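# Flip the grey finned box onto its fins

## Task

Turn the grey finned box upside down in roughly the spot where it already is, so it ends up resting flat on its fins with its feet pointing upward.

## Robot and tools

Robot: two six-joint arms, left_arm and right_arm, each with a two-finger parallel gripper and a wrist camera. Root links in the scene frame: left_arm at (+0.026, +0.257, +0.013) m, quat_wxyz (+1.000, 0, 0, -0.019); right_arm at (+0.001, -0.338, +0.037) m, quat_wxyz (+1.000, 0, 0, +0.016). A two-camera stand is fixed behind the arms. Loose objects may occasionally get a short outside shove.

Frames: the scene frame has its origin at table-top height halfway between the nominal bases, +z up, +x out across the table, +y toward left_arm. Arm names do not match image left and right. Hand poses, velocities, targets and wrist-camera poses are reported in each arm's own base frame; the table and fixed cameras use the scene frame. Offsets follow each arm's base axes and rotate about its Hand target position. Fingers point along the gripper's +z and separate along its y. end_effector_position is the point between the pads, about 1 cm behind the tips. Printed poses can be off by a few cm.

execute_actions(actions, cameras): actions is a list of actions; each action is a table of up to 15 rows, one per 1/30 s step, and a short table repeats its last row to fill 15. Every row is a single list of 14 numbers in [-1, 1] covering both arms: left_arm dx, dy, dz, rx, ry, rz, opening, then right_arm in the same order. The six pose numbers are offsets, not poses: each row is measured from that arm's Hand target at the start of the action (rows do not stack), but the next action starts from the updated Hand target, so repeating an offset keeps moving. Scale: 1.0 = 0.6 m for dx, dy, dz and 180 degrees for the rotation vector rx, ry, rz. A translation longer than 1.0 is shortened along its direction. Opening is absolute: +1 fully open (0.094 m), -1 closed. All six pose zeros re-commands the current Hand target. Images return only for an empty actions list or when cameras names them.

move(target, speed, blend, opening_speed, grip_force, blocking, cameras): target is one 14-number row laid out as above, or a list of up to 15 such rows; every row is an offset from the Hand targets at the move's start, not from the previous row. Paths are straight, do not avoid obstacles or the other arm, last 0.5 s to 10 s and end together. speed: m/s, 0.002 to 4.3, default 0.25 (turning limited to twice that in rad/s); one value or one per row. blend: metres of corner rounding per row; 0 stops at each row. opening_speed: change per second on the -1 to +1 scale, at least 0.2. grip_force: newtons per pad, 10 to 50, one value or one per arm; it persists, and low values close slowly (about 4 s at 40, 8 s at 20, 16 s at 10). blocking=false returns after about 0.5 s while the move continues. The result adds a move: line ending in done (within 10 mm and 2 degrees), off_target, moving, held or fault, plus limits such as paced (pose clipped) or held (steps withheld).

wait(seconds 0 to 10, cameras) lets the scene run with commands held. stop(cameras) brakes a running move. zoom_image(camera, region [x0, y0, x1, y1] in pixels, at most 504 by 504) enlarges the newest image of cam_head_left, cam_head_right, cam_high, cam_low, cam_left_wrist or cam_right_wrist (all 672x504). read_manual(section="licences") gives licence text only. finished_scene(scene 1 or 2) ends the scene irreversibly; the box must already be in its final state without the robot's help.

Results give per arm: Hand target (last commanded pose after clipping, the base for the next offsets), end_effector_position in metres, end_effector_quat_wxyz, Joint positions (last is opening in metres), joint torques (joints 3 and 4 wrap at ±28 N m), joint velocities (may be omitted when within noise), grip_measured on the -1 to +1 scale (reads up to about 2.5 mm wide when empty, narrower than a firmly squeezed part), grip_effort_nm (motor effort, negative closing; not a pad force), Tool commands, and warnings MOTOR HOT or OVER-TEMPERATURE FAULT. The controller limits each step's orientation change to 40 degrees from the measured one; friction and weight can leave the gripper several cm short, so resend the missing distance if needed. An arm blocked by contact keeps pushing until commanded away.

Avoid: grippers, housings or wrist cameras meeting between arms (the clearance check will not prevent it) and closing one gripper on the other's fingers; fast contact, slams, hard presses, drops or releasing a moving part; anything leaving the table; paths passing near an arm's own base (go around it); long stretched reach, holding loads or pushing toward unreachable poses, which heat motors up to a 100 °C fault that drops the arm. Any arm stop costs.

Each tool is called after "Request:" as name([rows], argument=value, ...), one row to a line, values as JSON.

## Session

Request:
execute_actions(actions=[])

Scene clock: 0.00 s.
left_arm: end_effector_position=(+0.1935, +0.1162, +0.2045) grip_measured=+1.000 grip_effort_nm=n/a end_effector_quat_wxyz=(+0.168, +0.348, +0.922, -0.036) | right_arm: end_effector_position=(+0.3782, +0.0839, +0.3232) grip_measured=+1.000 grip_effort_nm=n/a end_effector_quat_wxyz=(+0.361, -0.079, +0.896, +0.245)
Joint positions: left_arm=[0.802 0.841 0.799 -1.459 0.338 1.512 0.094] | right_arm=[-0.008 0.898 0.937 -0.836 -0.525 0.036 0.094]
Joint velocities: within noise
Joint torques (N m): no reading
Heat: left arm: hottest elbow 33 °C; right arm: hottest waist 32 °C.
Hand target: left_arm +0.1971, +0.1200, +0.2124; +0.172, +0.350, +0.921, -0.027 | right_arm +0.3828, +0.0838, +0.3395; +0.376, -0.083, +0.890, +0.244
Tool commands: left_gripper/opening=+1.0 right_gripper/opening=+1.0

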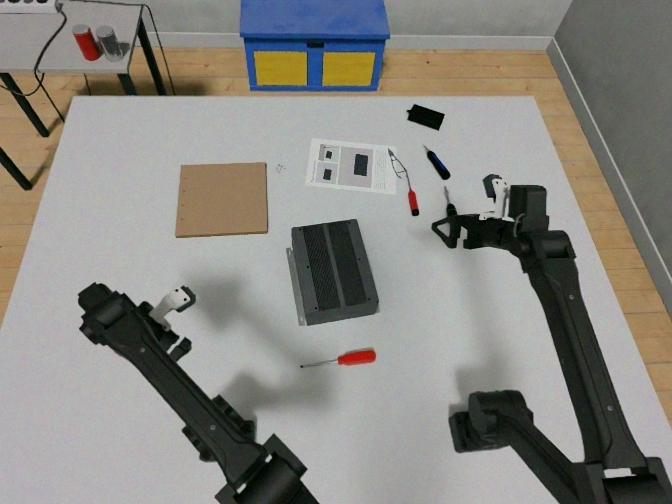

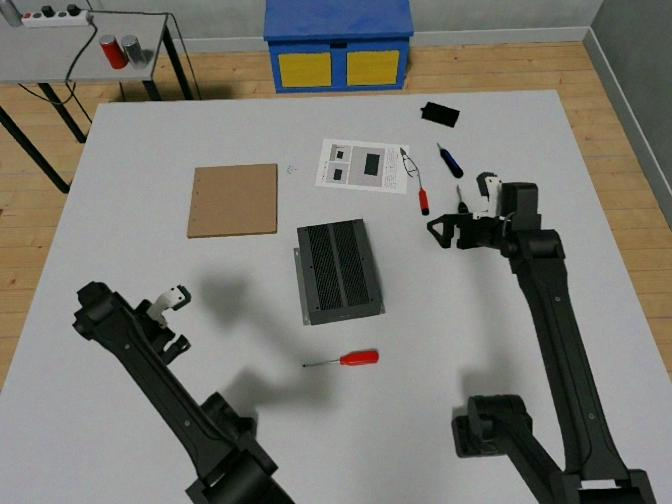

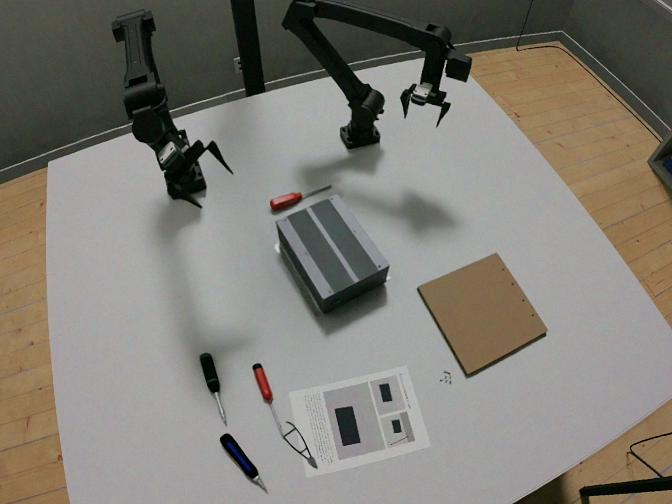

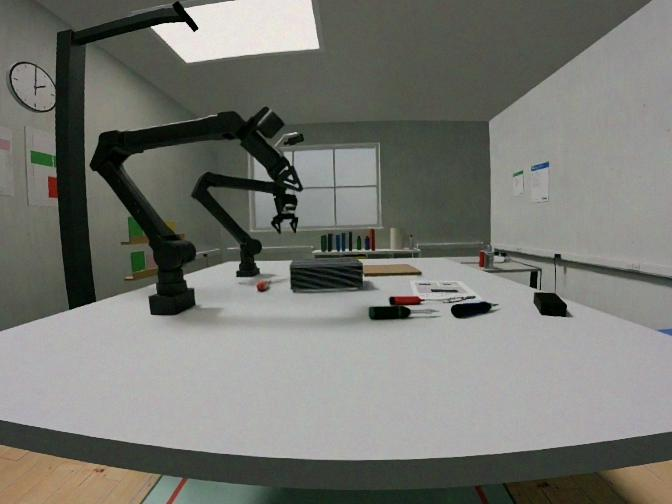

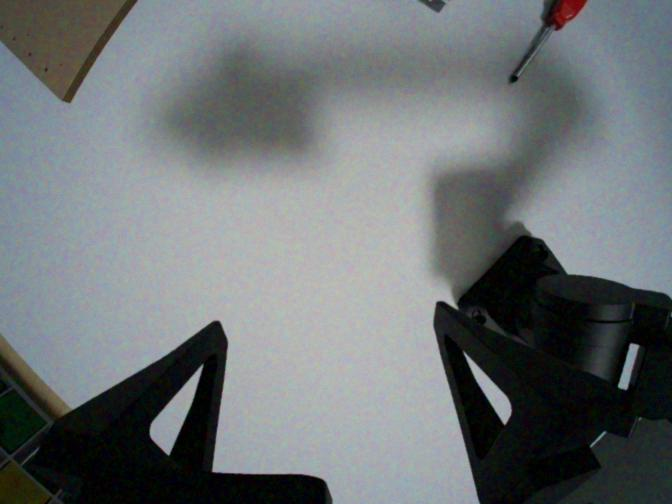

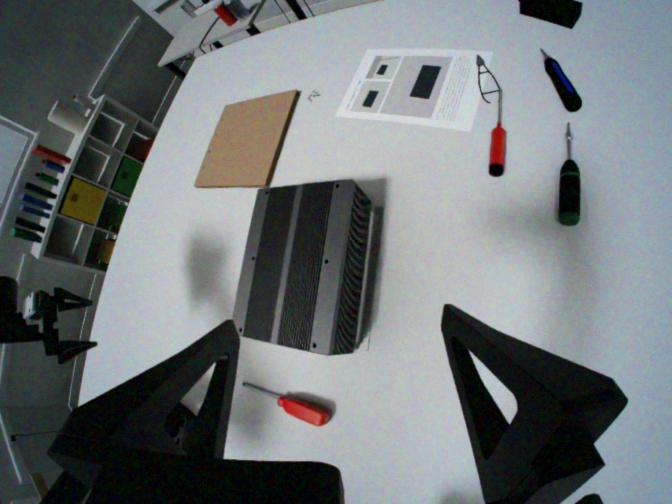

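Request:
zoom_image(camera="cam_high", region=[240, 160, 440, 340])

Request:
zoom_image(camera="cam_head_left", region=[250, 190, 430, 390])

Request:
zoom_image(camera="cam_right_wrist", region=[180, 150, 440, 400])

Request:
zoom_image(camera="cam_low", region=[200, 200, 460, 340])

Request:
zoom_image(camera="cam_high", region=[280, 360, 440, 480])

Scaled by 2.520.

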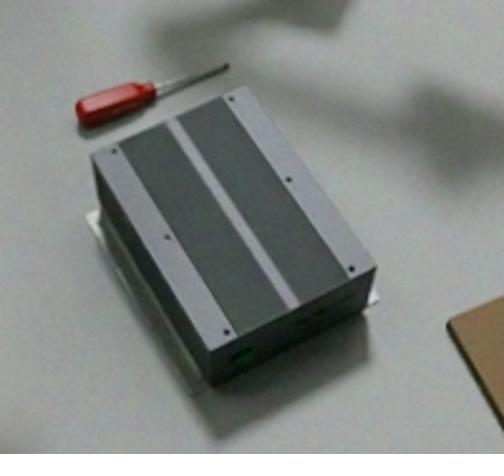

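Scaled by 2.520.

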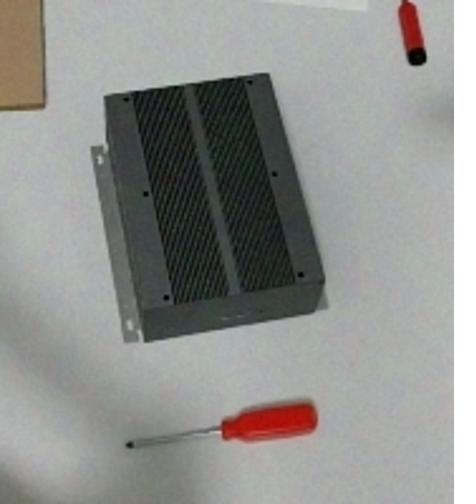

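Scaled by 1.938 from the camera's 672x504 image, which has a finer 960x720 frame.

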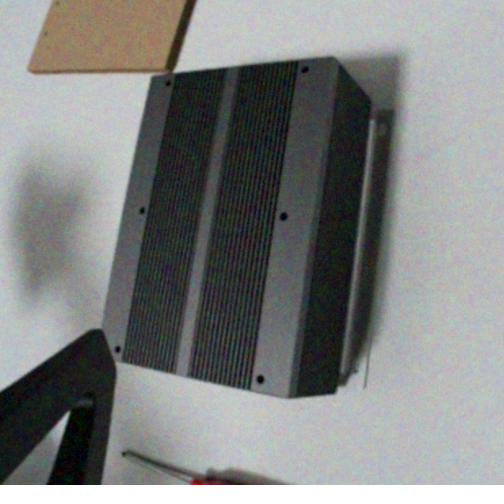

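Scaled by 1.938.

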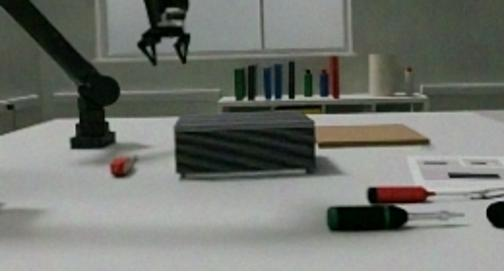

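Scaled by 3.150.

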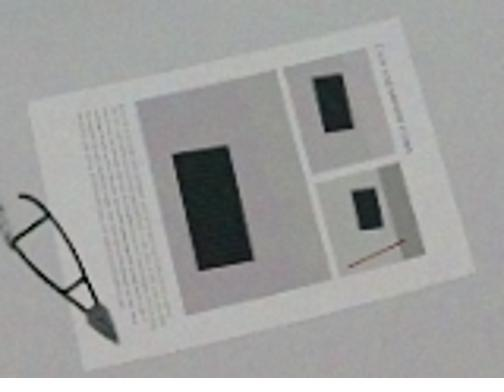

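Request:
move(target=[0.405, -0.133, -0.121, -0.2711, 0.1748, 0.2350, 1, 0,0,0,0,0,0,1], speed=0.3, cameras=["cam_left_wrist","cam_head_left","cam_high","cam_head_right"])

Scene clock: 59.20 s.
left_arm: end_effector_position=(+0.4244, +0.0382, +0.1365) grip_measured=+1.000 grip_effort_nm=0.02 end_effector_quat_wxyz=(+0.044, -0.114, +0.899, -0.422) | right_arm: end_effector_position=(+0.3782, +0.0839, +0.3232) grip_measured=+1.000 grip_effort_nm=-0.01 end_effector_quat_wxyz=(+0.361, -0.079, +0.896, +0.245)
Joint positions: left_arm=[0.405 1.623 1.117 -1.271 0.857 0.247 0.094] | right_arm=[-0.008 0.898 0.937 -0.836 -0.525 0.036 0.094]
Joint torques (N m): left_arm=[-1.61 -9.76 10.26 0.59 0.7 -0.25] | right_arm=[-0.44 -3.72 10.74 1.89 -0.33 -0.07]
Heat: left arm: hottest elbow 39 °C; right arm: hottest elbow 43 °C.
Hand target: left_arm +0.4400, +0.0401, +0.1397; +0.051, -0.110, +0.900, -0.420 | right_arm +0.3828, +0.0838, +0.3395; +0.376, -0.083, +0.890, +0.244
Off the commanded pose: left_arm 0.016 m, 1 deg | right_arm 0.017 m, 2 deg.
move: off_target (left_arm, right_arm)
Images, in order (width x height): cam_head_left 672x504, cam_head_right 672x504, cam_high 672x504, cam_left_wrist 672x504.

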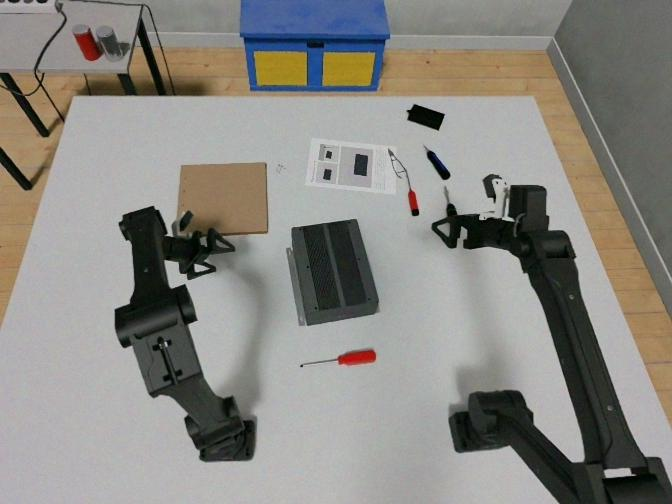

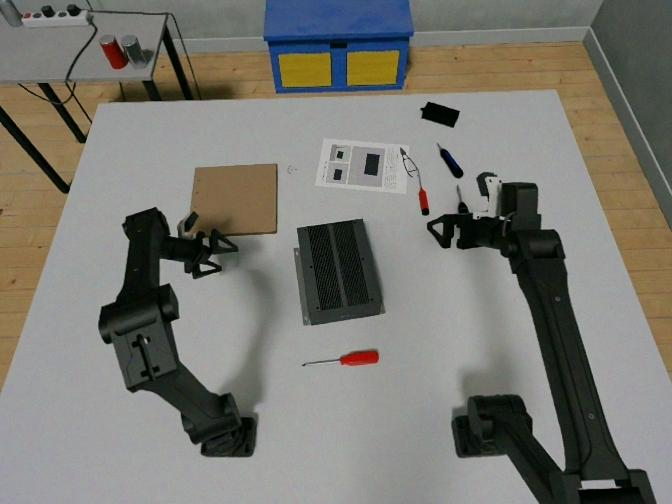

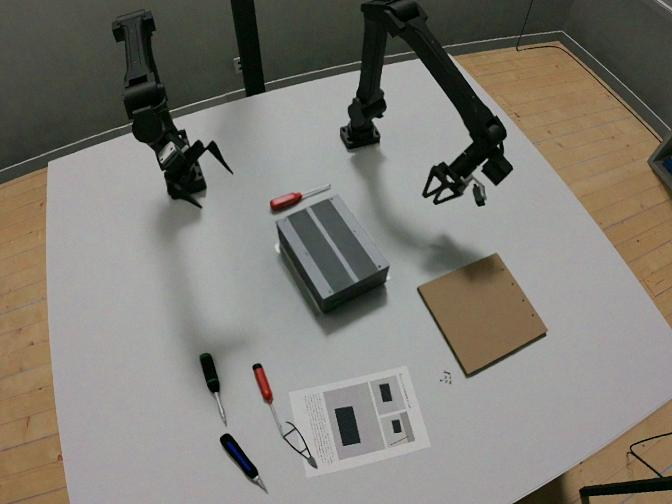

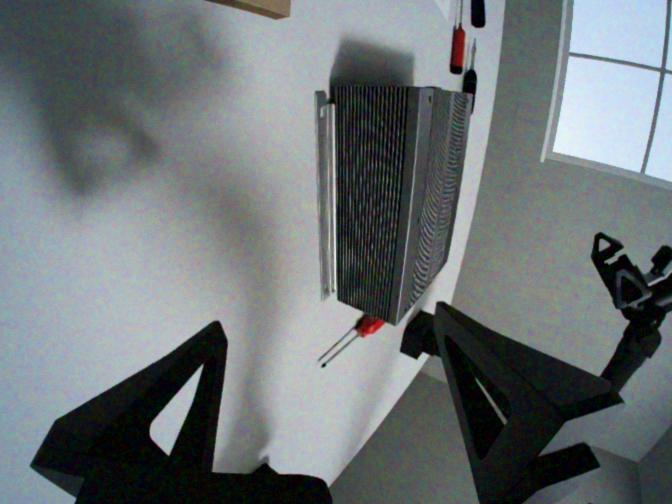

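Request:
zoom_image(camera="cam_left_wrist", region=[300, 70, 400, 190])

Request:
zoom_image(camera="cam_left_wrist", region=[300, 190, 480, 340])

Request:
zoom_image(camera="cam_left_wrist", region=[290, 60, 490, 340])

Scaled by 4.200 from the camera's 672x504 image, which has a finer 960x720 frame.

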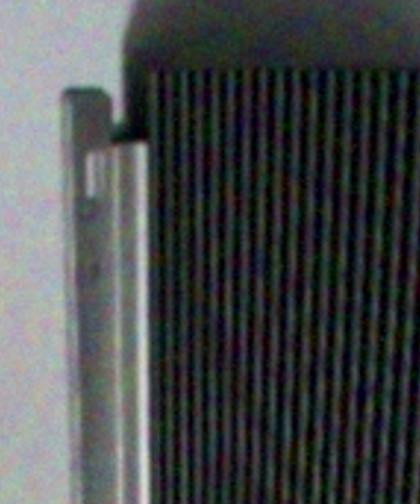

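Scaled by 2.800 from the camera's 672x504 image, which has a finer 960x720 frame.

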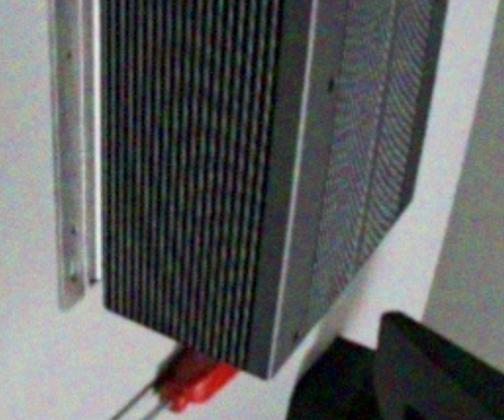

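Scaled by 1.800 from the camera's 672x504 image, which has a finer 960x720 frame.

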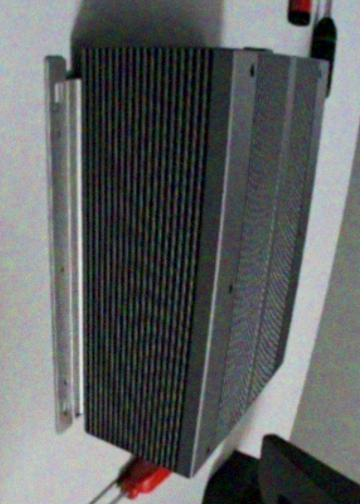

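Request:
zoom_image(camera="cam_high", region=[260, 230, 400, 330])

Request:
execute_actions(actions=[], cameras=["cam_low"])

Request:
zoom_image(camera="cam_low", region=[280, 245, 380, 305])

Scaled by 3.600.

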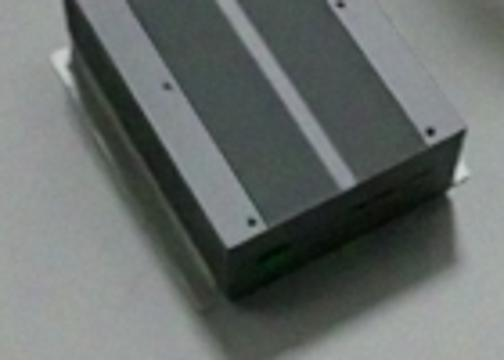

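Scene clock: 155.63 s.
left_arm: end_effector_position=(+0.4244, +0.0382, +0.1365) grip_measured=+1.000 grip_effort_nm=0.02 end_effector_quat_wxyz=(+0.044, -0.114, +0.899, -0.422) | right_arm: end_effector_position=(+0.3782, +0.0839, +0.3232) grip_measured=+1.000 grip_effort_nm=-0.01 end_effector_quat_wxyz=(+0.361, -0.079, +0.896, +0.245)
Joint positions: left_arm=[0.405 1.623 1.117 -1.271 0.857 0.247 0.094] | right_arm=[-0.008 0.898 0.937 -0.836 -0.525 0.036 0.094]
Joint velocities: within noise
Joint torques (N m): left_arm=[-1.61 -9.88 10.21 0.68 0.7 -0.26] | right_arm=[-0.26 -3.08 10.78 1.81 -0.29 -0.06]
Heat: left arm: hottest elbow 44 °C; right arm: hottest elbow 47 °C.
Hand target: left_arm +0.4400, +0.0401, +0.1397; +0.051, -0.110, +0.900, -0.420 | right_arm +0.3828, +0.0838, +0.3395; +0.376, -0.083, +0.890, +0.244
Tool commands: left_gripper/opening=+1.0 right_gripper/opening=+1.0
Off the commanded pose: left_arm 0.016 m, 1 deg | right_arm 0.017 m, 2 deg.
Images, in order (width x height): cam_low 672x504.

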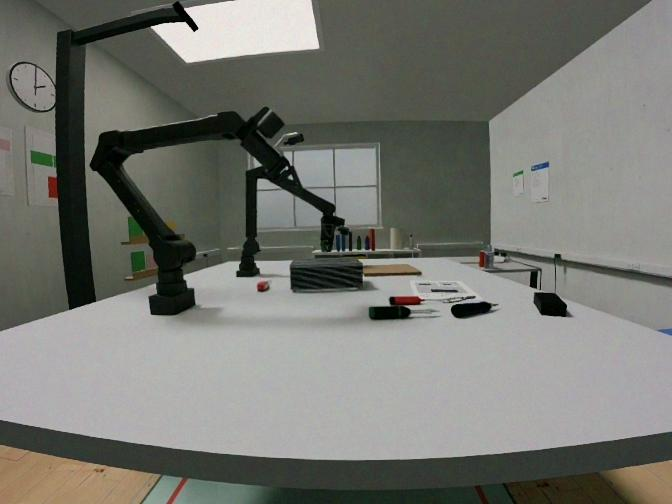

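Scaled by 5.040.

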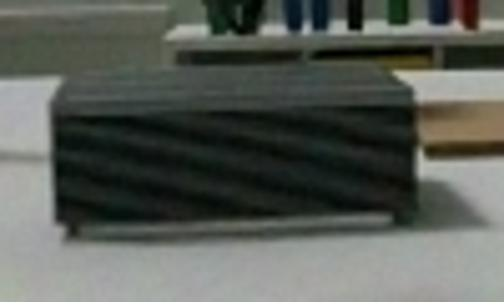

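Request:
move(target=[0,0,0,0,0,0,1, -0.3047,0.2853,-0.3992,-0.3123,0.0665,0.4065,1], speed=0.3, cameras=["cam_right_wrist","cam_head_left"])

Scene clock: 388.57 s.
left_arm: end_effector_position=(+0.4244, +0.0382, +0.1365) grip_measured=+1.000 grip_effort_nm=0.02 end_effector_quat_wxyz=(+0.044, -0.114, +0.899, -0.422) | right_arm: end_effector_position=(+0.1987, +0.2481, +0.0950) grip_measured=+1.000 grip_effort_nm=-0.01 end_effector_quat_wxyz=(+0.003, +0.699, -0.715, -0.001)
Joint positions: left_arm=[0.405 1.623 1.117 -1.271 0.857 0.246 0.094] | right_arm=[0.895 1.276 0.816 -1.115 -0.004 -0.654 0.094]
Joint torques (N m): left_arm=[-1.73 -9.82 10.21 0.65 0.69 -0.27] | right_arm=[1.03 -5.77 8.39 0.29 0.03 -0.12]
Heat: left arm: hottest elbow 45 °C; right arm: hottest elbow 49 °C.
Hand target: left_arm +0.4400, +0.0401, +0.1397; +0.051, -0.110, +0.900, -0.420 | right_arm +0.1999, +0.2550, +0.1000; +0.000, +0.707, -0.707, +0.000
Off the commanded pose: left_arm 0.016 m, 1 deg | right_arm 0.009 m, 1 deg.
move: off_target (left_arm)
Images, in order (width x height): cam_head_left 672x504, cam_right_wrist 672x504.

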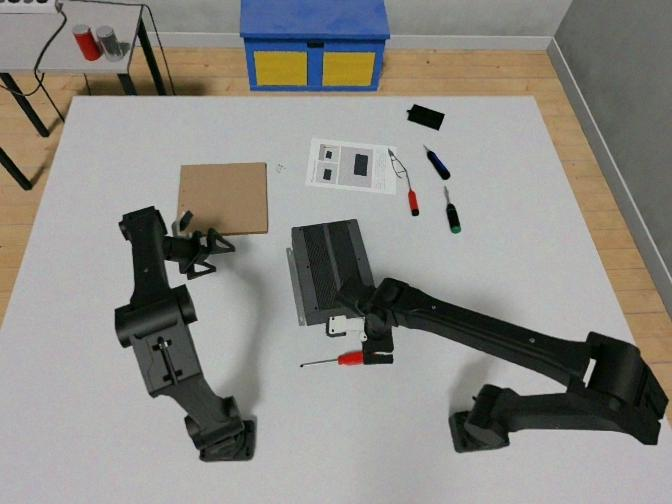

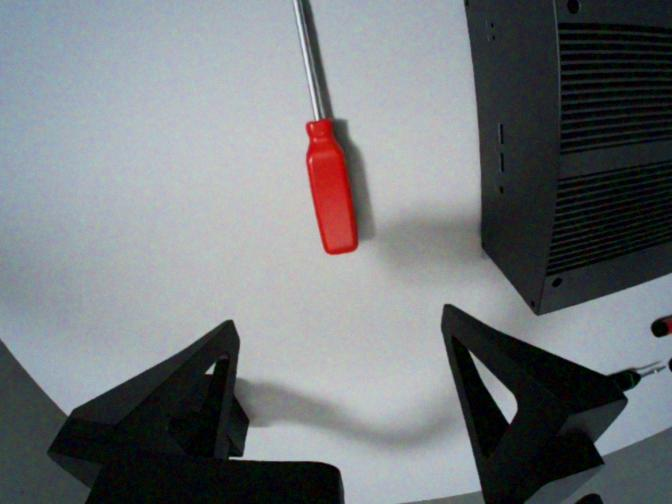

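Request:
move(target=[0,0,0,0,0,0,1, -0.002,0.0417,-0.125,0,0,0,0], speed=0.2, cameras=["cam_right_wrist"])

Scene clock: 410.90 s.
left_arm: end_effector_position=(+0.4244, +0.0382, +0.1365) grip_measured=+1.000 grip_effort_nm=0.02 end_effector_quat_wxyz=(+0.044, -0.114, +0.899, -0.422) | right_arm: end_effector_position=(+0.1988, +0.2731, +0.0251) grip_measured=+0.002 grip_effort_nm=-0.09 end_effector_quat_wxyz=(+0.005, +0.705, -0.709, -0.001)
Joint positions: left_arm=[0.405 1.623 1.117 -1.271 0.857 0.246 0.094] | right_arm=[0.941 1.452 0.767 -0.896 -0.003 -0.625 0.047]
Joint torques (N m): left_arm=[-1.61 -9.88 10.24 0.64 0.69 -0.27] | right_arm=[0.38 -7.47 6.54 0.84 0.02 0.07]
Heat: left arm: hottest elbow 46 °C; right arm: hottest elbow 45 °C.
Hand target: left_arm +0.4400, +0.0401, +0.1397; +0.051, -0.110, +0.900, -0.420 | right_arm +0.1987, +0.2801, +0.0250; +0.000, +0.707, -0.707, +0.000
Off the commanded pose: left_arm 0.016 m, 1 deg | right_arm 0.007 m, 1 deg.
move: off_target (left_arm)
Images, in order (width x height): cam_right_wrist 672x504.

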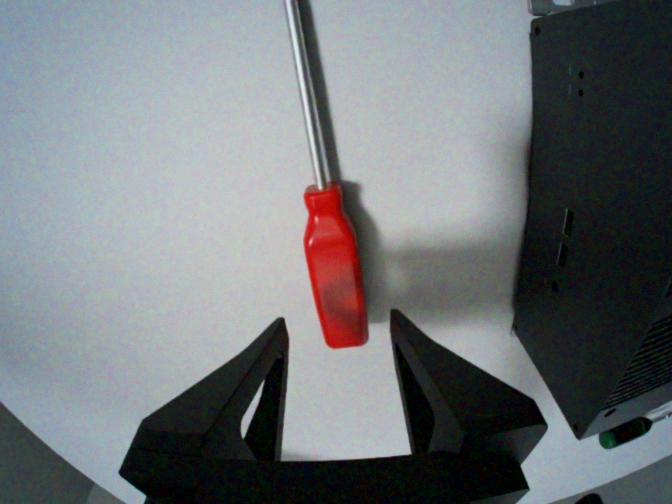

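Request:
move(target=[0,0,0,0,0,0,1, 0,0,-0.075,0,0,0,0], speed=0.08, cameras=["cam_right_wrist"])

Scene clock: 420.63 s.
left_arm: end_effector_position=(+0.4244, +0.0382, +0.1365) grip_measured=+1.000 grip_effort_nm=0.02 end_effector_quat_wxyz=(+0.044, -0.114, +0.899, -0.422) | right_arm: end_effector_position=(+0.2007, +0.2758, -0.0176) grip_measured=+0.002 grip_effort_nm=-0.09 end_effector_quat_wxyz=(+0.002, +0.705, -0.709, -0.001)
Joint positions: left_arm=[0.405 1.623 1.117 -1.271 0.857 0.246 0.094] | right_arm=[0.941 1.551 0.727 -0.75 -0.003 -0.624 0.047]
Joint torques (N m): left_arm=[-1.49 -10.05 10.22 0.7 0.69 -0.27] | right_arm=[0.62 -8.29 5.37 0.99 0.02 0.03]
Heat: left arm: hottest elbow 46 °C; right arm: hottest elbow 44 °C.
Hand target: left_arm +0.4400, +0.0401, +0.1397; +0.051, -0.110, +0.900, -0.420 | right_arm +0.1987, +0.2801, -0.0200; +0.000, +0.707, -0.707, +0.000
Off the commanded pose: left_arm 0.016 m, 1 deg | right_arm 0.005 m, 0 deg.
move: off_target (left_arm)
Images, in order (width x height): cam_right_wrist 672x504.

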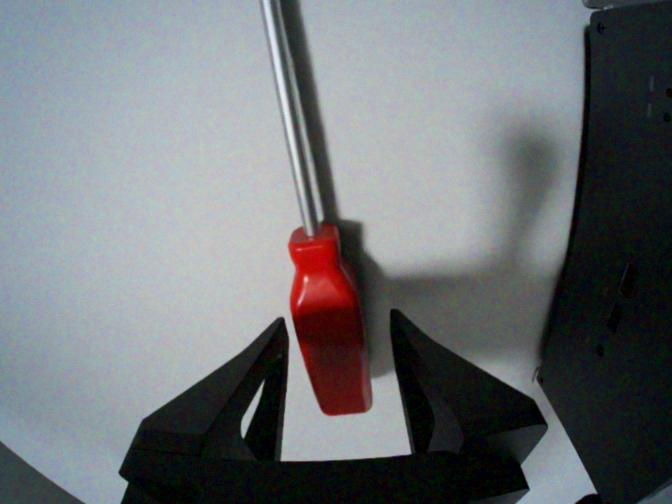

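Request:
move(target=[0,0,0,0,0,0,1, 0,0,0,0,0,0,-0.75], speed=0.08, grip_force=[50, 20], cameras=["cam_right_wrist"])

Request:
move(target=[0,0,0,0,0,0,1, 0,0,0.15,0,0,0,-0.75], speed=0.12, cameras=["cam_right_wrist"])

Scene clock: 428.70 s.
left_arm: end_effector_position=(+0.4244, +0.0382, +0.1365) grip_measured=+1.000 grip_effort_nm=0.02 end_effector_quat_wxyz=(+0.044, -0.114, +0.899, -0.422) | right_arm: end_effector_position=(+0.2007, +0.2758, -0.0176) grip_measured=-0.387 grip_effort_nm=-0.47 end_effector_quat_wxyz=(+0.002, +0.705, -0.709, -0.001)
Joint positions: left_arm=[0.405 1.623 1.117 -1.271 0.857 0.246 0.094] | right_arm=[0.941 1.551 0.727 -0.75 -0.003 -0.624 0.029]
Joint torques (N m): left_arm=[-1.67 -9.93 10.24 0.65 0.69 -0.27] | right_arm=[0.26 -8.12 5.39 1.14 0.03 0.09]
Heat: left arm: hottest elbow 46 °C; right arm: hottest elbow 43 °C.
Hand target: left_arm +0.4400, +0.0401, +0.1397; +0.051, -0.110, +0.900, -0.420 | right_arm +0.1987, +0.2800, -0.0200; +0.000, +0.707, -0.707, +0.000
Off the commanded pose: left_arm 0.016 m, 1 deg | right_arm 0.005 m, 0 deg.
grip_force (N): 50, 20
move: off_target (left_arm)
Images, in order (width x height): cam_right_wrist 672x504.

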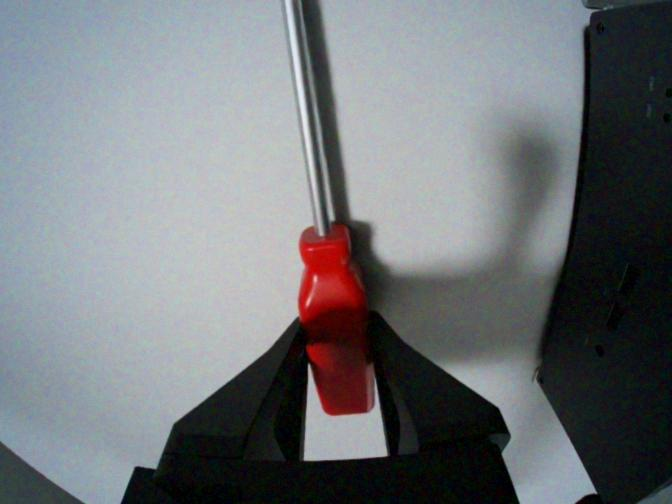

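Scene clock: 430.10 s.
left_arm: end_effector_position=(+0.4244, +0.0382, +0.1365) grip_measured=+1.000 grip_effort_nm=0.02 end_effector_quat_wxyz=(+0.044, -0.114, +0.899, -0.422) | right_arm: end_effector_position=(+0.1912, +0.2627, +0.0534) grip_measured=-0.387 grip_effort_nm=-0.49 end_effector_quat_wxyz=(+0.022, +0.705, -0.709, +0.002)
Joint positions: left_arm=[0.405 1.623 1.117 -1.271 0.857 0.246 0.094] | right_arm=[0.941 1.387 0.792 -1.02 -0.003 -0.624 0.029]
Joint torques (N m): left_arm=[-1.67 -9.93 10.25 0.64 0.7 -0.26] | right_arm=[0.62 -8.35 9.48 0.25 -0.04 0.06]
Heat: left arm: hottest elbow 46 °C; right arm: hottest elbow 43 °C.
Hand target: left_arm +0.4400, +0.0401, +0.1397; +0.051, -0.110, +0.900, -0.420 | right_arm +0.1987, +0.2800, +0.0699; +0.000, +0.707, -0.707, +0.000
Off the commanded pose: left_arm 0.016 m, 1 deg | right_arm 0.025 m, 3 deg.
grip_force (N): 50, 20
move: off_target (left_arm, right_arm)
Images, in order (width x height): cam_right_wrist 672x504.

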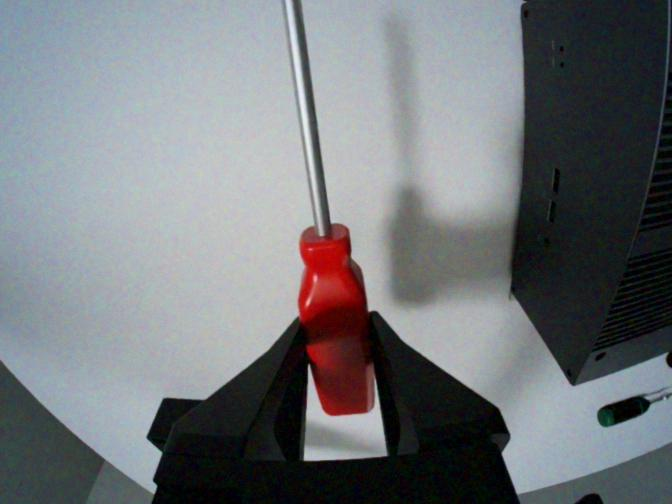

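Request:
move([
  [0,0,0,0,0,0,1, 0,0,0.15,0,0,0,-0.75],
  [0,0,0,0,0,0,1, 0.269,-0.6,0.15,0,0,0,-0.75],
  [0,0,0,0,0,0,1, 0.269,-0.6,-0.10,0,0,0,-0.75],
], speed=0.25, blend=0.04, cameras=["cam_right_wrist","cam_head_left"])

Scene clock: 447.40 s.
left_arm: end_effector_position=(+0.4244, +0.0382, +0.1365) grip_measured=+1.000 grip_effort_nm=0.02 end_effector_quat_wxyz=(+0.044, -0.114, +0.899, -0.422) | right_arm: end_effector_position=(+0.3539, -0.0742, +0.0079) grip_measured=-0.387 grip_effort_nm=-0.49 end_effector_quat_wxyz=(+0.006, +0.709, -0.705, -0.006)
Joint positions: left_arm=[0.405 1.623 1.117 -1.271 0.857 0.246 0.094] | right_arm=[-0.203 1.548 0.818 -0.857 0.004 -1.779 0.029]
Joint torques (N m): left_arm=[-1.73 -9.93 10.21 0.62 0.7 -0.26] | right_arm=[-2.37 -9.52 6.57 0.91 -0.26 -0.12]
Heat: left arm: hottest elbow 46 °C; right arm: hottest elbow 44 °C.
Hand target: left_arm +0.4400, +0.0401, +0.1397; +0.051, -0.110, +0.900, -0.420 | right_arm +0.3600, -0.0800, +0.0098; +0.000, +0.707, -0.707, +0.000
Off the commanded pose: left_arm 0.016 m, 1 deg | right_arm 0.009 m, 1 deg.
grip_force (N): 50, 20
move: off_target (left_arm)
Images, in order (width x height): cam_head_left 672x504, cam_right_wrist 672x504.

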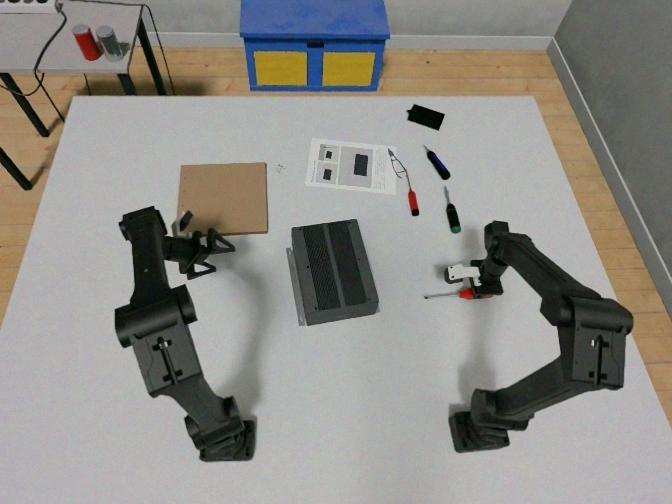

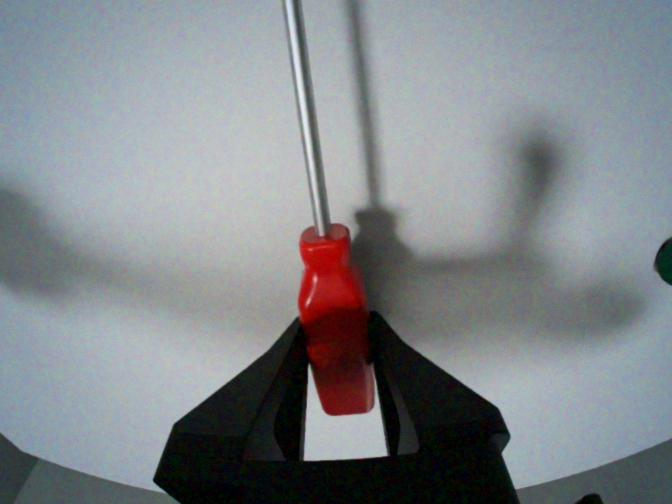

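Request:
move(target=[0,0,0,0,0,0,1, 0,0,-0.040,0,0,0,-0.75], speed=0.06, cameras=["cam_right_wrist"])

Scene clock: 453.57 s.
left_arm: end_effector_position=(+0.4244, +0.0382, +0.1365) grip_measured=+1.000 grip_effort_nm=0.02 end_effector_quat_wxyz=(+0.044, -0.114, +0.899, -0.422) | right_arm: end_effector_position=(+0.3571, -0.0748, -0.0133) grip_measured=-0.387 grip_effort_nm=-0.48 end_effector_quat_wxyz=(+0.004, +0.709, -0.705, -0.002)
Joint positions: left_arm=[0.405 1.623 1.117 -1.271 0.857 0.246 0.094] | right_arm=[-0.203 1.596 0.801 -0.784 0.004 -1.779 0.029]
Joint torques (N m): left_arm=[-1.55 -9.88 10.21 0.66 0.7 -0.25] | right_arm=[-1.79 -9.23 5.68 0.75 -0.27 -0.16]
Heat: left arm: hottest elbow 46 °C; right arm: hottest elbow 44 °C.
Hand target: left_arm +0.4400, +0.0401, +0.1397; +0.051, -0.110, +0.900, -0.420 | right_arm +0.3600, -0.0800, -0.0142; +0.000, +0.707, -0.707, +0.000
Off the commanded pose: left_arm 0.016 m, 1 deg | right_arm 0.006 m, 1 deg.
grip_force (N): 50, 20
move: off_target (left_arm)
Images, in order (width x height): cam_right_wrist 672x504.

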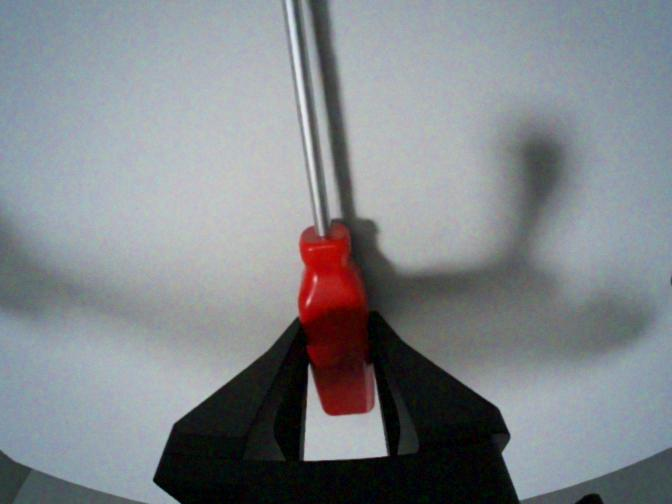

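Request:
move(target=[0,0,0,0,0,0,1, 0,0,-0.007,0,0,0,-0.75], speed=0.04)

Request:
move(target=[0,0,0,0,0,0,1, 0,0,0,0,0,0,0], opening_speed=0.5, grip_force=50)

Request:
move(target=[0,0,0,0,0,0,1, 0,0,0.25,0,0,0,0], speed=0.2, cameras=["cam_right_wrist","cam_head_left"])

Scene clock: 462.53 s.
left_arm: end_effector_position=(+0.4244, +0.0382, +0.1365) grip_measured=+1.000 grip_effort_nm=0.02 end_effector_quat_wxyz=(+0.044, -0.114, +0.899, -0.422) | right_arm: end_effector_position=(+0.3592, -0.0752, -0.0158) grip_measured=-0.387 grip_effort_nm=-0.48 end_effector_quat_wxyz=(+0.002, +0.709, -0.705, +0.000)
Joint positions: left_arm=[0.405 1.623 1.117 -1.271 0.857 0.246 0.094] | right_arm=[-0.203 1.604 0.801 -0.771 0.004 -1.779 0.029]
Joint torques (N m): left_arm=[-1.49 -9.88 10.24 0.66 0.69 -0.25] | right_arm=[-2.2 -9.52 5.39 1.18 -0.24 -0.14]
Heat: left arm: hottest elbow 46 °C; right arm: hottest elbow 43 °C.
Hand target: left_arm +0.4400, +0.0401, +0.1397; +0.051, -0.110, +0.900, -0.420 | right_arm +0.3600, -0.0800, -0.0184; +0.000, +0.707, -0.707, +0.000
Off the commanded pose: left_arm 0.016 m, 1 deg | right_arm 0.005 m, 0 deg.
grip_force (N): 50, 20
move: off_target (left_arm)

Scene clock: 464.37 s.
left_arm: end_effector_position=(+0.4244, +0.0382, +0.1365) grip_measured=+1.000 grip_effort_nm=0.02 end_effector_quat_wxyz=(+0.044, -0.114, +0.899, -0.422) | right_arm: end_effector_position=(+0.3593, -0.0751, -0.0158) grip_measured=-0.003 grip_effort_nm=0.08 end_effector_quat_wxyz=(+0.002, +0.709, -0.705, +0.000)
Joint positions: left_arm=[0.405 1.623 1.117 -1.271 0.857 0.246 0.094] | right_arm=[-0.203 1.604 0.801 -0.771 0.003 -1.779 0.047]
Joint torques (N m): left_arm=[-1.73 -9.99 10.26 0.62 0.7 -0.26] | right_arm=[-2.43 -9.29 5.3 0.84 -0.24 -0.13]
Heat: left arm: hottest elbow 46 °C; right arm: hottest elbow 42 °C.
Hand target: left_arm +0.4400, +0.0401, +0.1397; +0.051, -0.110, +0.900, -0.420 | right_arm +0.3600, -0.0800, -0.0184; +0.000, +0.707, -0.707, +0.000
Off the commanded pose: left_arm 0.016 m, 1 deg | right_arm 0.006 m, 0 deg.
move: off_target (left_arm)

Scene clock: 465.83 s.
left_arm: end_effector_position=(+0.4244, +0.0382, +0.1365) grip_measured=+1.000 grip_effort_nm=0.02 end_effector_quat_wxyz=(+0.044, -0.114, +0.899, -0.422) | right_arm: end_effector_position=(+0.3465, -0.0725, +0.1163) grip_measured=-0.002 grip_effort_nm=0.07 end_effector_quat_wxyz=(+0.011, +0.709, -0.705, -0.014)
Joint positions: left_arm=[0.405 1.623 1.117 -1.271 0.857 0.246 0.094] | right_arm=[-0.203 1.368 0.961 -1.2 0.003 -1.779 0.047]
Joint torques (N m): left_arm=[-1.61 -9.93 10.22 0.64 0.7 -0.25] | right_arm=[-1.85 -8.47 10.11 0.13 -0.21 -0.16]
Heat: left arm: hottest elbow 46 °C; right arm: hottest elbow 43 °C.
Hand target: left_arm +0.4400, +0.0401, +0.1397; +0.051, -0.110, +0.900, -0.420 | right_arm +0.3600, -0.0799, +0.1317; +0.000, +0.707, -0.707, +0.000
Off the commanded pose: left_arm 0.016 m, 1 deg | right_arm 0.022 m, 2 deg.
move: off_target (left_arm, right_arm)
Images, in order (width x height): cam_head_left 672x504, cam_right_wrist 672x504.

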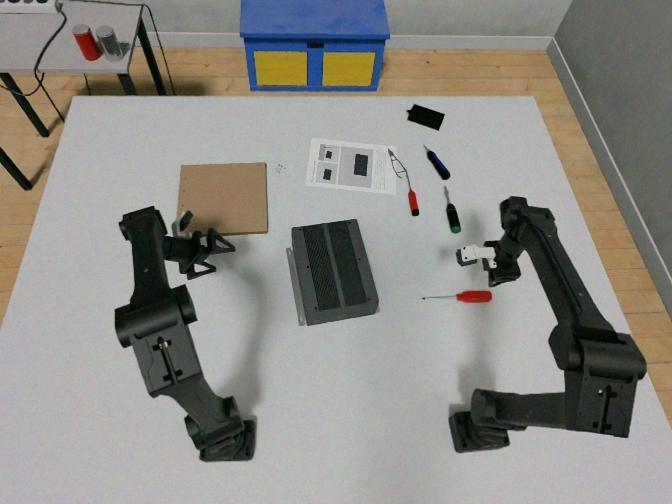

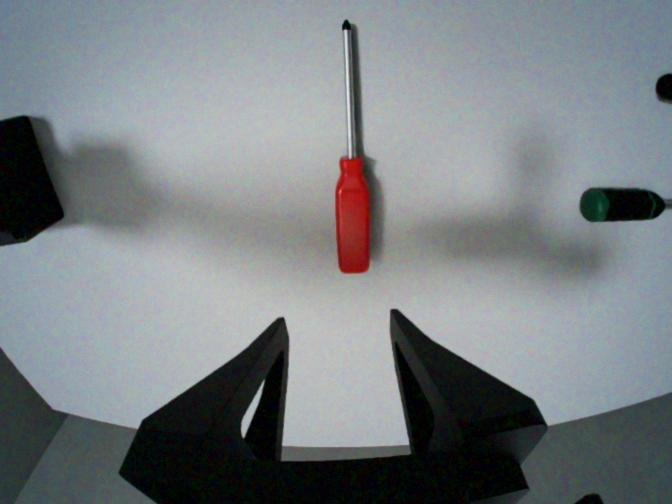

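Request:
move([
  [-0.233,-0.10,0.034,-0.03,-0.05,0.21,1, 0,0,0,0,0,0,0],
  [-0.392,-0.408,-0.083,-0.0735,-0.1121,0.4685,1, 0,0,0,0,0,0,0],
], speed=0.25, blend=0.04, cameras=["cam_left_wrist","cam_head_left","cam_high"])

Scene clock: 511.80 s.
left_arm: end_effector_position=(+0.2063, -0.1941, +0.0879) grip_measured=+1.000 grip_effort_nm=0.02 end_effector_quat_wxyz=(+0.486, -0.513, +0.539, -0.458) | right_arm: end_effector_position=(+0.3465, -0.0725, +0.1163) grip_measured=-0.002 grip_effort_nm=0.08 end_effector_quat_wxyz=(+0.011, +0.709, -0.705, -0.014)
Joint positions: left_arm=[-1.4 1.425 0.123 0.726 -1.373 -2.082 0.094] | right_arm=[-0.203 1.368 0.961 -1.2 0.003 -1.779 0.047]
Joint torques (N m): left_arm=[-1.61 -1.9 4.93 2.28 -0.48 -0.24] | right_arm=[-2.02 -8.7 10.09 0.16 -0.21 -0.14]
Heat: left arm: hottest elbow 46 °C; right arm: hottest elbow 45 °C.
Hand target: left_arm +0.2049, -0.2047, +0.0899; +0.448, -0.617, +0.523, -0.380 | right_arm +0.3601, -0.0800, +0.1317; +0.000, +0.707, -0.707, +0.000
Off the commanded pose: left_arm 0.011 m, 16 deg | right_arm 0.022 m, 2 deg.
joint sent to its limit (left arm) — joint 6 (wrist roll), lower limit. The joint targets are off in orientation, not in position.
move: off_target (left_arm, right_arm)
Images, in order (width x height): cam_head_left 672x504, cam_high 672x504, cam_left_wrist 672x504.

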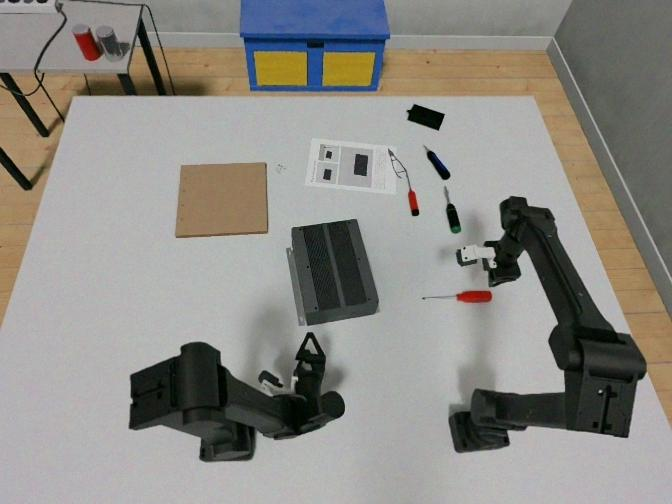

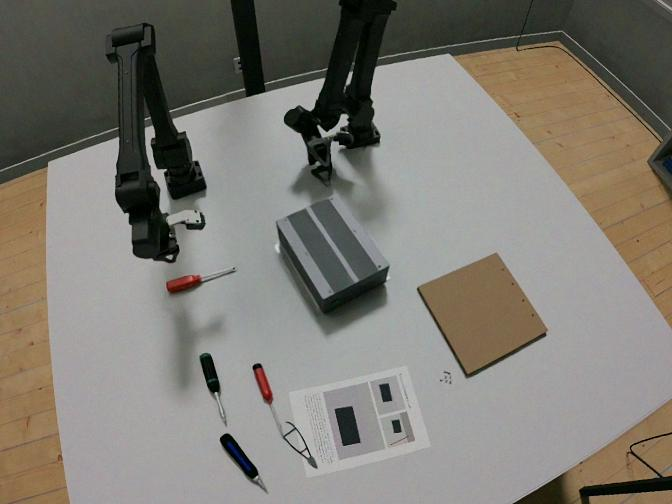

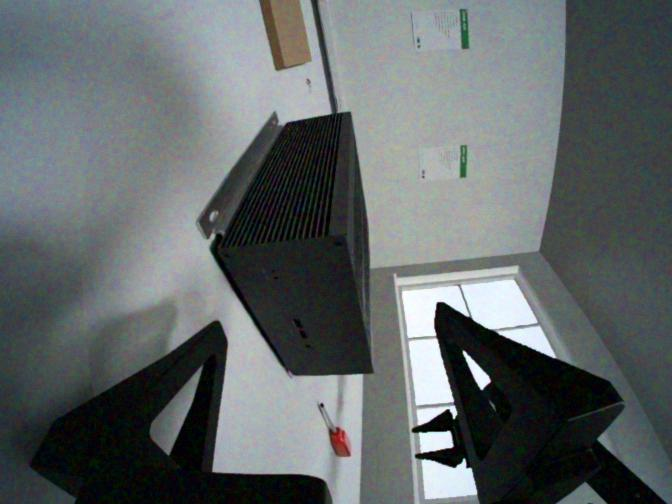

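Request:
zoom_image(camera="cam_left_wrist", region=[190, 190, 390, 390])

Request:
zoom_image(camera="cam_left_wrist", region=[195, 195, 255, 255])

Request:
zoom_image(camera="cam_left_wrist", region=[260, 320, 320, 380])

Scaled by 2.520 from the camera's 672x504 image, which has a finer 960x720 frame.

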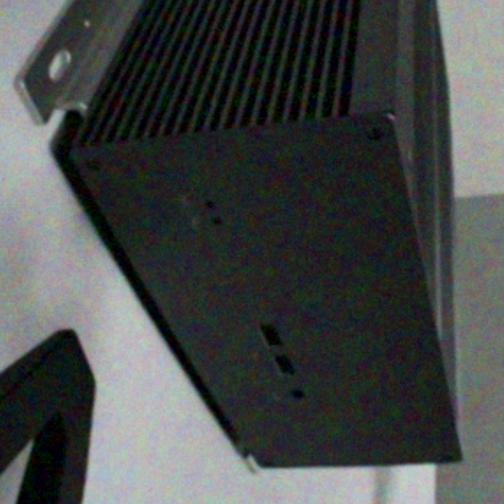

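Scaled by 8.400 from the camera's 672x504 image, which has a finer 960x720 frame.

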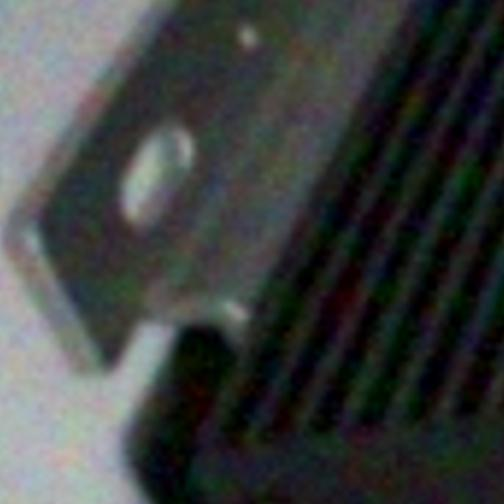

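Scaled by 8.400 from the camera's 672x504 image, which has a finer 960x720 frame.

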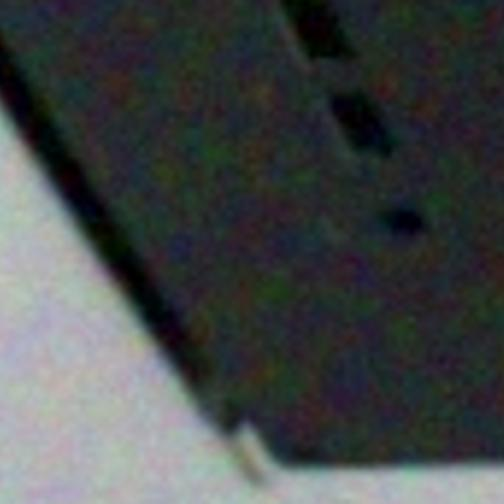

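Request:
move([
  [0.158,0.375,0.217,0.037,0.056,-0.234,1, 0,0,0,0,0,0,0],
  [0.392,0.441,0.117,0.0735,0.1121,-0.4685,1, 0,0,0,0,0,0,0],
], speed=0.25, blend=0.04)

Scene clock: 783.03 s.
left_arm: end_effector_position=(+0.2102, -0.1825, +0.0905) grip_measured=+1.000 grip_effort_nm=0.02 end_effector_quat_wxyz=(+0.460, -0.509, +0.561, -0.463) | right_arm: end_effector_position=(+0.3465, -0.0725, +0.1163) grip_measured=-0.002 grip_effort_nm=0.08 end_effector_quat_wxyz=(+0.011, +0.709, -0.705, -0.014)
Joint positions: left_arm=[-1.351 1.308 0.068 0.73 -1.262 -2.015 0.094] | right_arm=[-0.203 1.368 0.961 -1.2 0.003 -1.779 0.047]
Joint torques (N m): left_arm=[-1.67 -0.85 5.76 1.66 -0.43 -0.24] | right_arm=[-2.14 -9.05 10.25 -0.01 -0.25 -0.13]
Heat: left arm: hottest elbow 38 °C; right arm: hottest elbow 48 °C.
Hand target: left_arm +0.2105, -0.1932, +0.0929; +0.454, -0.512, +0.557, -0.470 (not the last commanded pose) | right_arm +0.3601, -0.0800, +0.1317; +0.000, +0.707, -0.707, +0.000
Off the commanded pose: left_arm 0.341 m, 78 deg | right_arm 0.022 m, 2 deg.
move: held (left_arm; a check stopped the path), off_target (right_arm); path passed 0 of 2 targets; limits=held
pose unreachable (left arm): on one or more control steps of this call, first in action 0 (counted from 0), this arm could not follow its commanded pose, so it was not sent that pose on those steps. It may still have moved: this result reports where it is.
cause: moving toward the commanded pose would bring two parts of the arm too close to each other (its shoulder (the part past joint 1) and its forearm (the part past joint 3), with joints 2 (shoulder) and 3 (elbow) between them, 35 mm apart when it was first held).

Request:
move(target=[0.05,0.0,0.27,0,0,0,1, 0,0,0,0,0,0,0], speed=0.2)

Scene clock: 790.10 s.
left_arm: end_effector_position=(+0.2353, -0.1875, +0.2317) grip_measured=+1.000 grip_effort_nm=0.02 end_effector_quat_wxyz=(+0.462, -0.500, +0.575, -0.455) | right_arm: end_effector_position=(+0.3465, -0.0725, +0.1163) grip_measured=-0.002 grip_effort_nm=0.07 end_effector_quat_wxyz=(+0.011, +0.709, -0.705, -0.014)
Joint positions: left_arm=[-1.222 0.637 0.309 -0.057 -1.132 -1.845 0.094] | right_arm=[-0.203 1.368 0.961 -1.2 0.003 -1.779 0.047]
Joint torques (N m): left_arm=[0.21 0.5 12.85 1.52 -0.11 -0.24] | right_arm=[-1.32 -8 10.07 0.05 -0.26 -0.13]
Heat: left arm: hottest elbow 38 °C; right arm: hottest elbow 48 °C.
Hand target: left_arm +0.2405, -0.1932, +0.2549; +0.454, -0.512, +0.557, -0.470 | right_arm +0.3601, -0.0800, +0.1317; +0.000, +0.707, -0.707, +0.000
Off the commanded pose: left_arm 0.024 m, 3 deg | right_arm 0.022 m, 2 deg.
move: off_target (left_arm, right_arm)

Request:
move([
  [0.067,0.322,0.008,0.045,0.060,-0.156,1, 0,0,0,0,0,0,0],
  [0.3325,0.422,-0.158,0.1137,0.1491,-0.3893,1, 0,0,0,0,0,0,0],
], speed=0.25, blend=0.05)

Scene clock: 807.30 s.
left_arm: end_effector_position=(+0.4279, +0.0583, +0.1590) grip_measured=+1.000 grip_effort_nm=0.02 end_effector_quat_wxyz=(+0.051, -0.121, +0.897, -0.422) | right_arm: end_effector_position=(+0.3465, -0.0725, +0.1163) grip_measured=-0.002 grip_effort_nm=0.07 end_effector_quat_wxyz=(+0.011, +0.709, -0.705, -0.014)
Joint positions: left_arm=[0.446 1.619 1.178 -1.355 0.855 0.281 0.094] | right_arm=[-0.203 1.368 0.961 -1.2 0.003 -1.779 0.047]
Joint torques (N m): left_arm=[-1.49 -9.64 10.55 -0.1 0.47 0.03] | right_arm=[-2.02 -8.53 10.14 -0.16 -0.25 -0.1]
Heat: left arm: hottest elbow 43 °C; right arm: hottest elbow 49 °C.
Hand target: left_arm +0.4400, +0.0600, +0.1601; +0.051, -0.110, +0.899, -0.420 | right_arm +0.3601, -0.0800, +0.1317; +0.000, +0.707, -0.707, +0.000
Off the commanded pose: left_arm 0.012 m, 1 deg | right_arm 0.022 m, 2 deg.
move: off_target (left_arm, right_arm)


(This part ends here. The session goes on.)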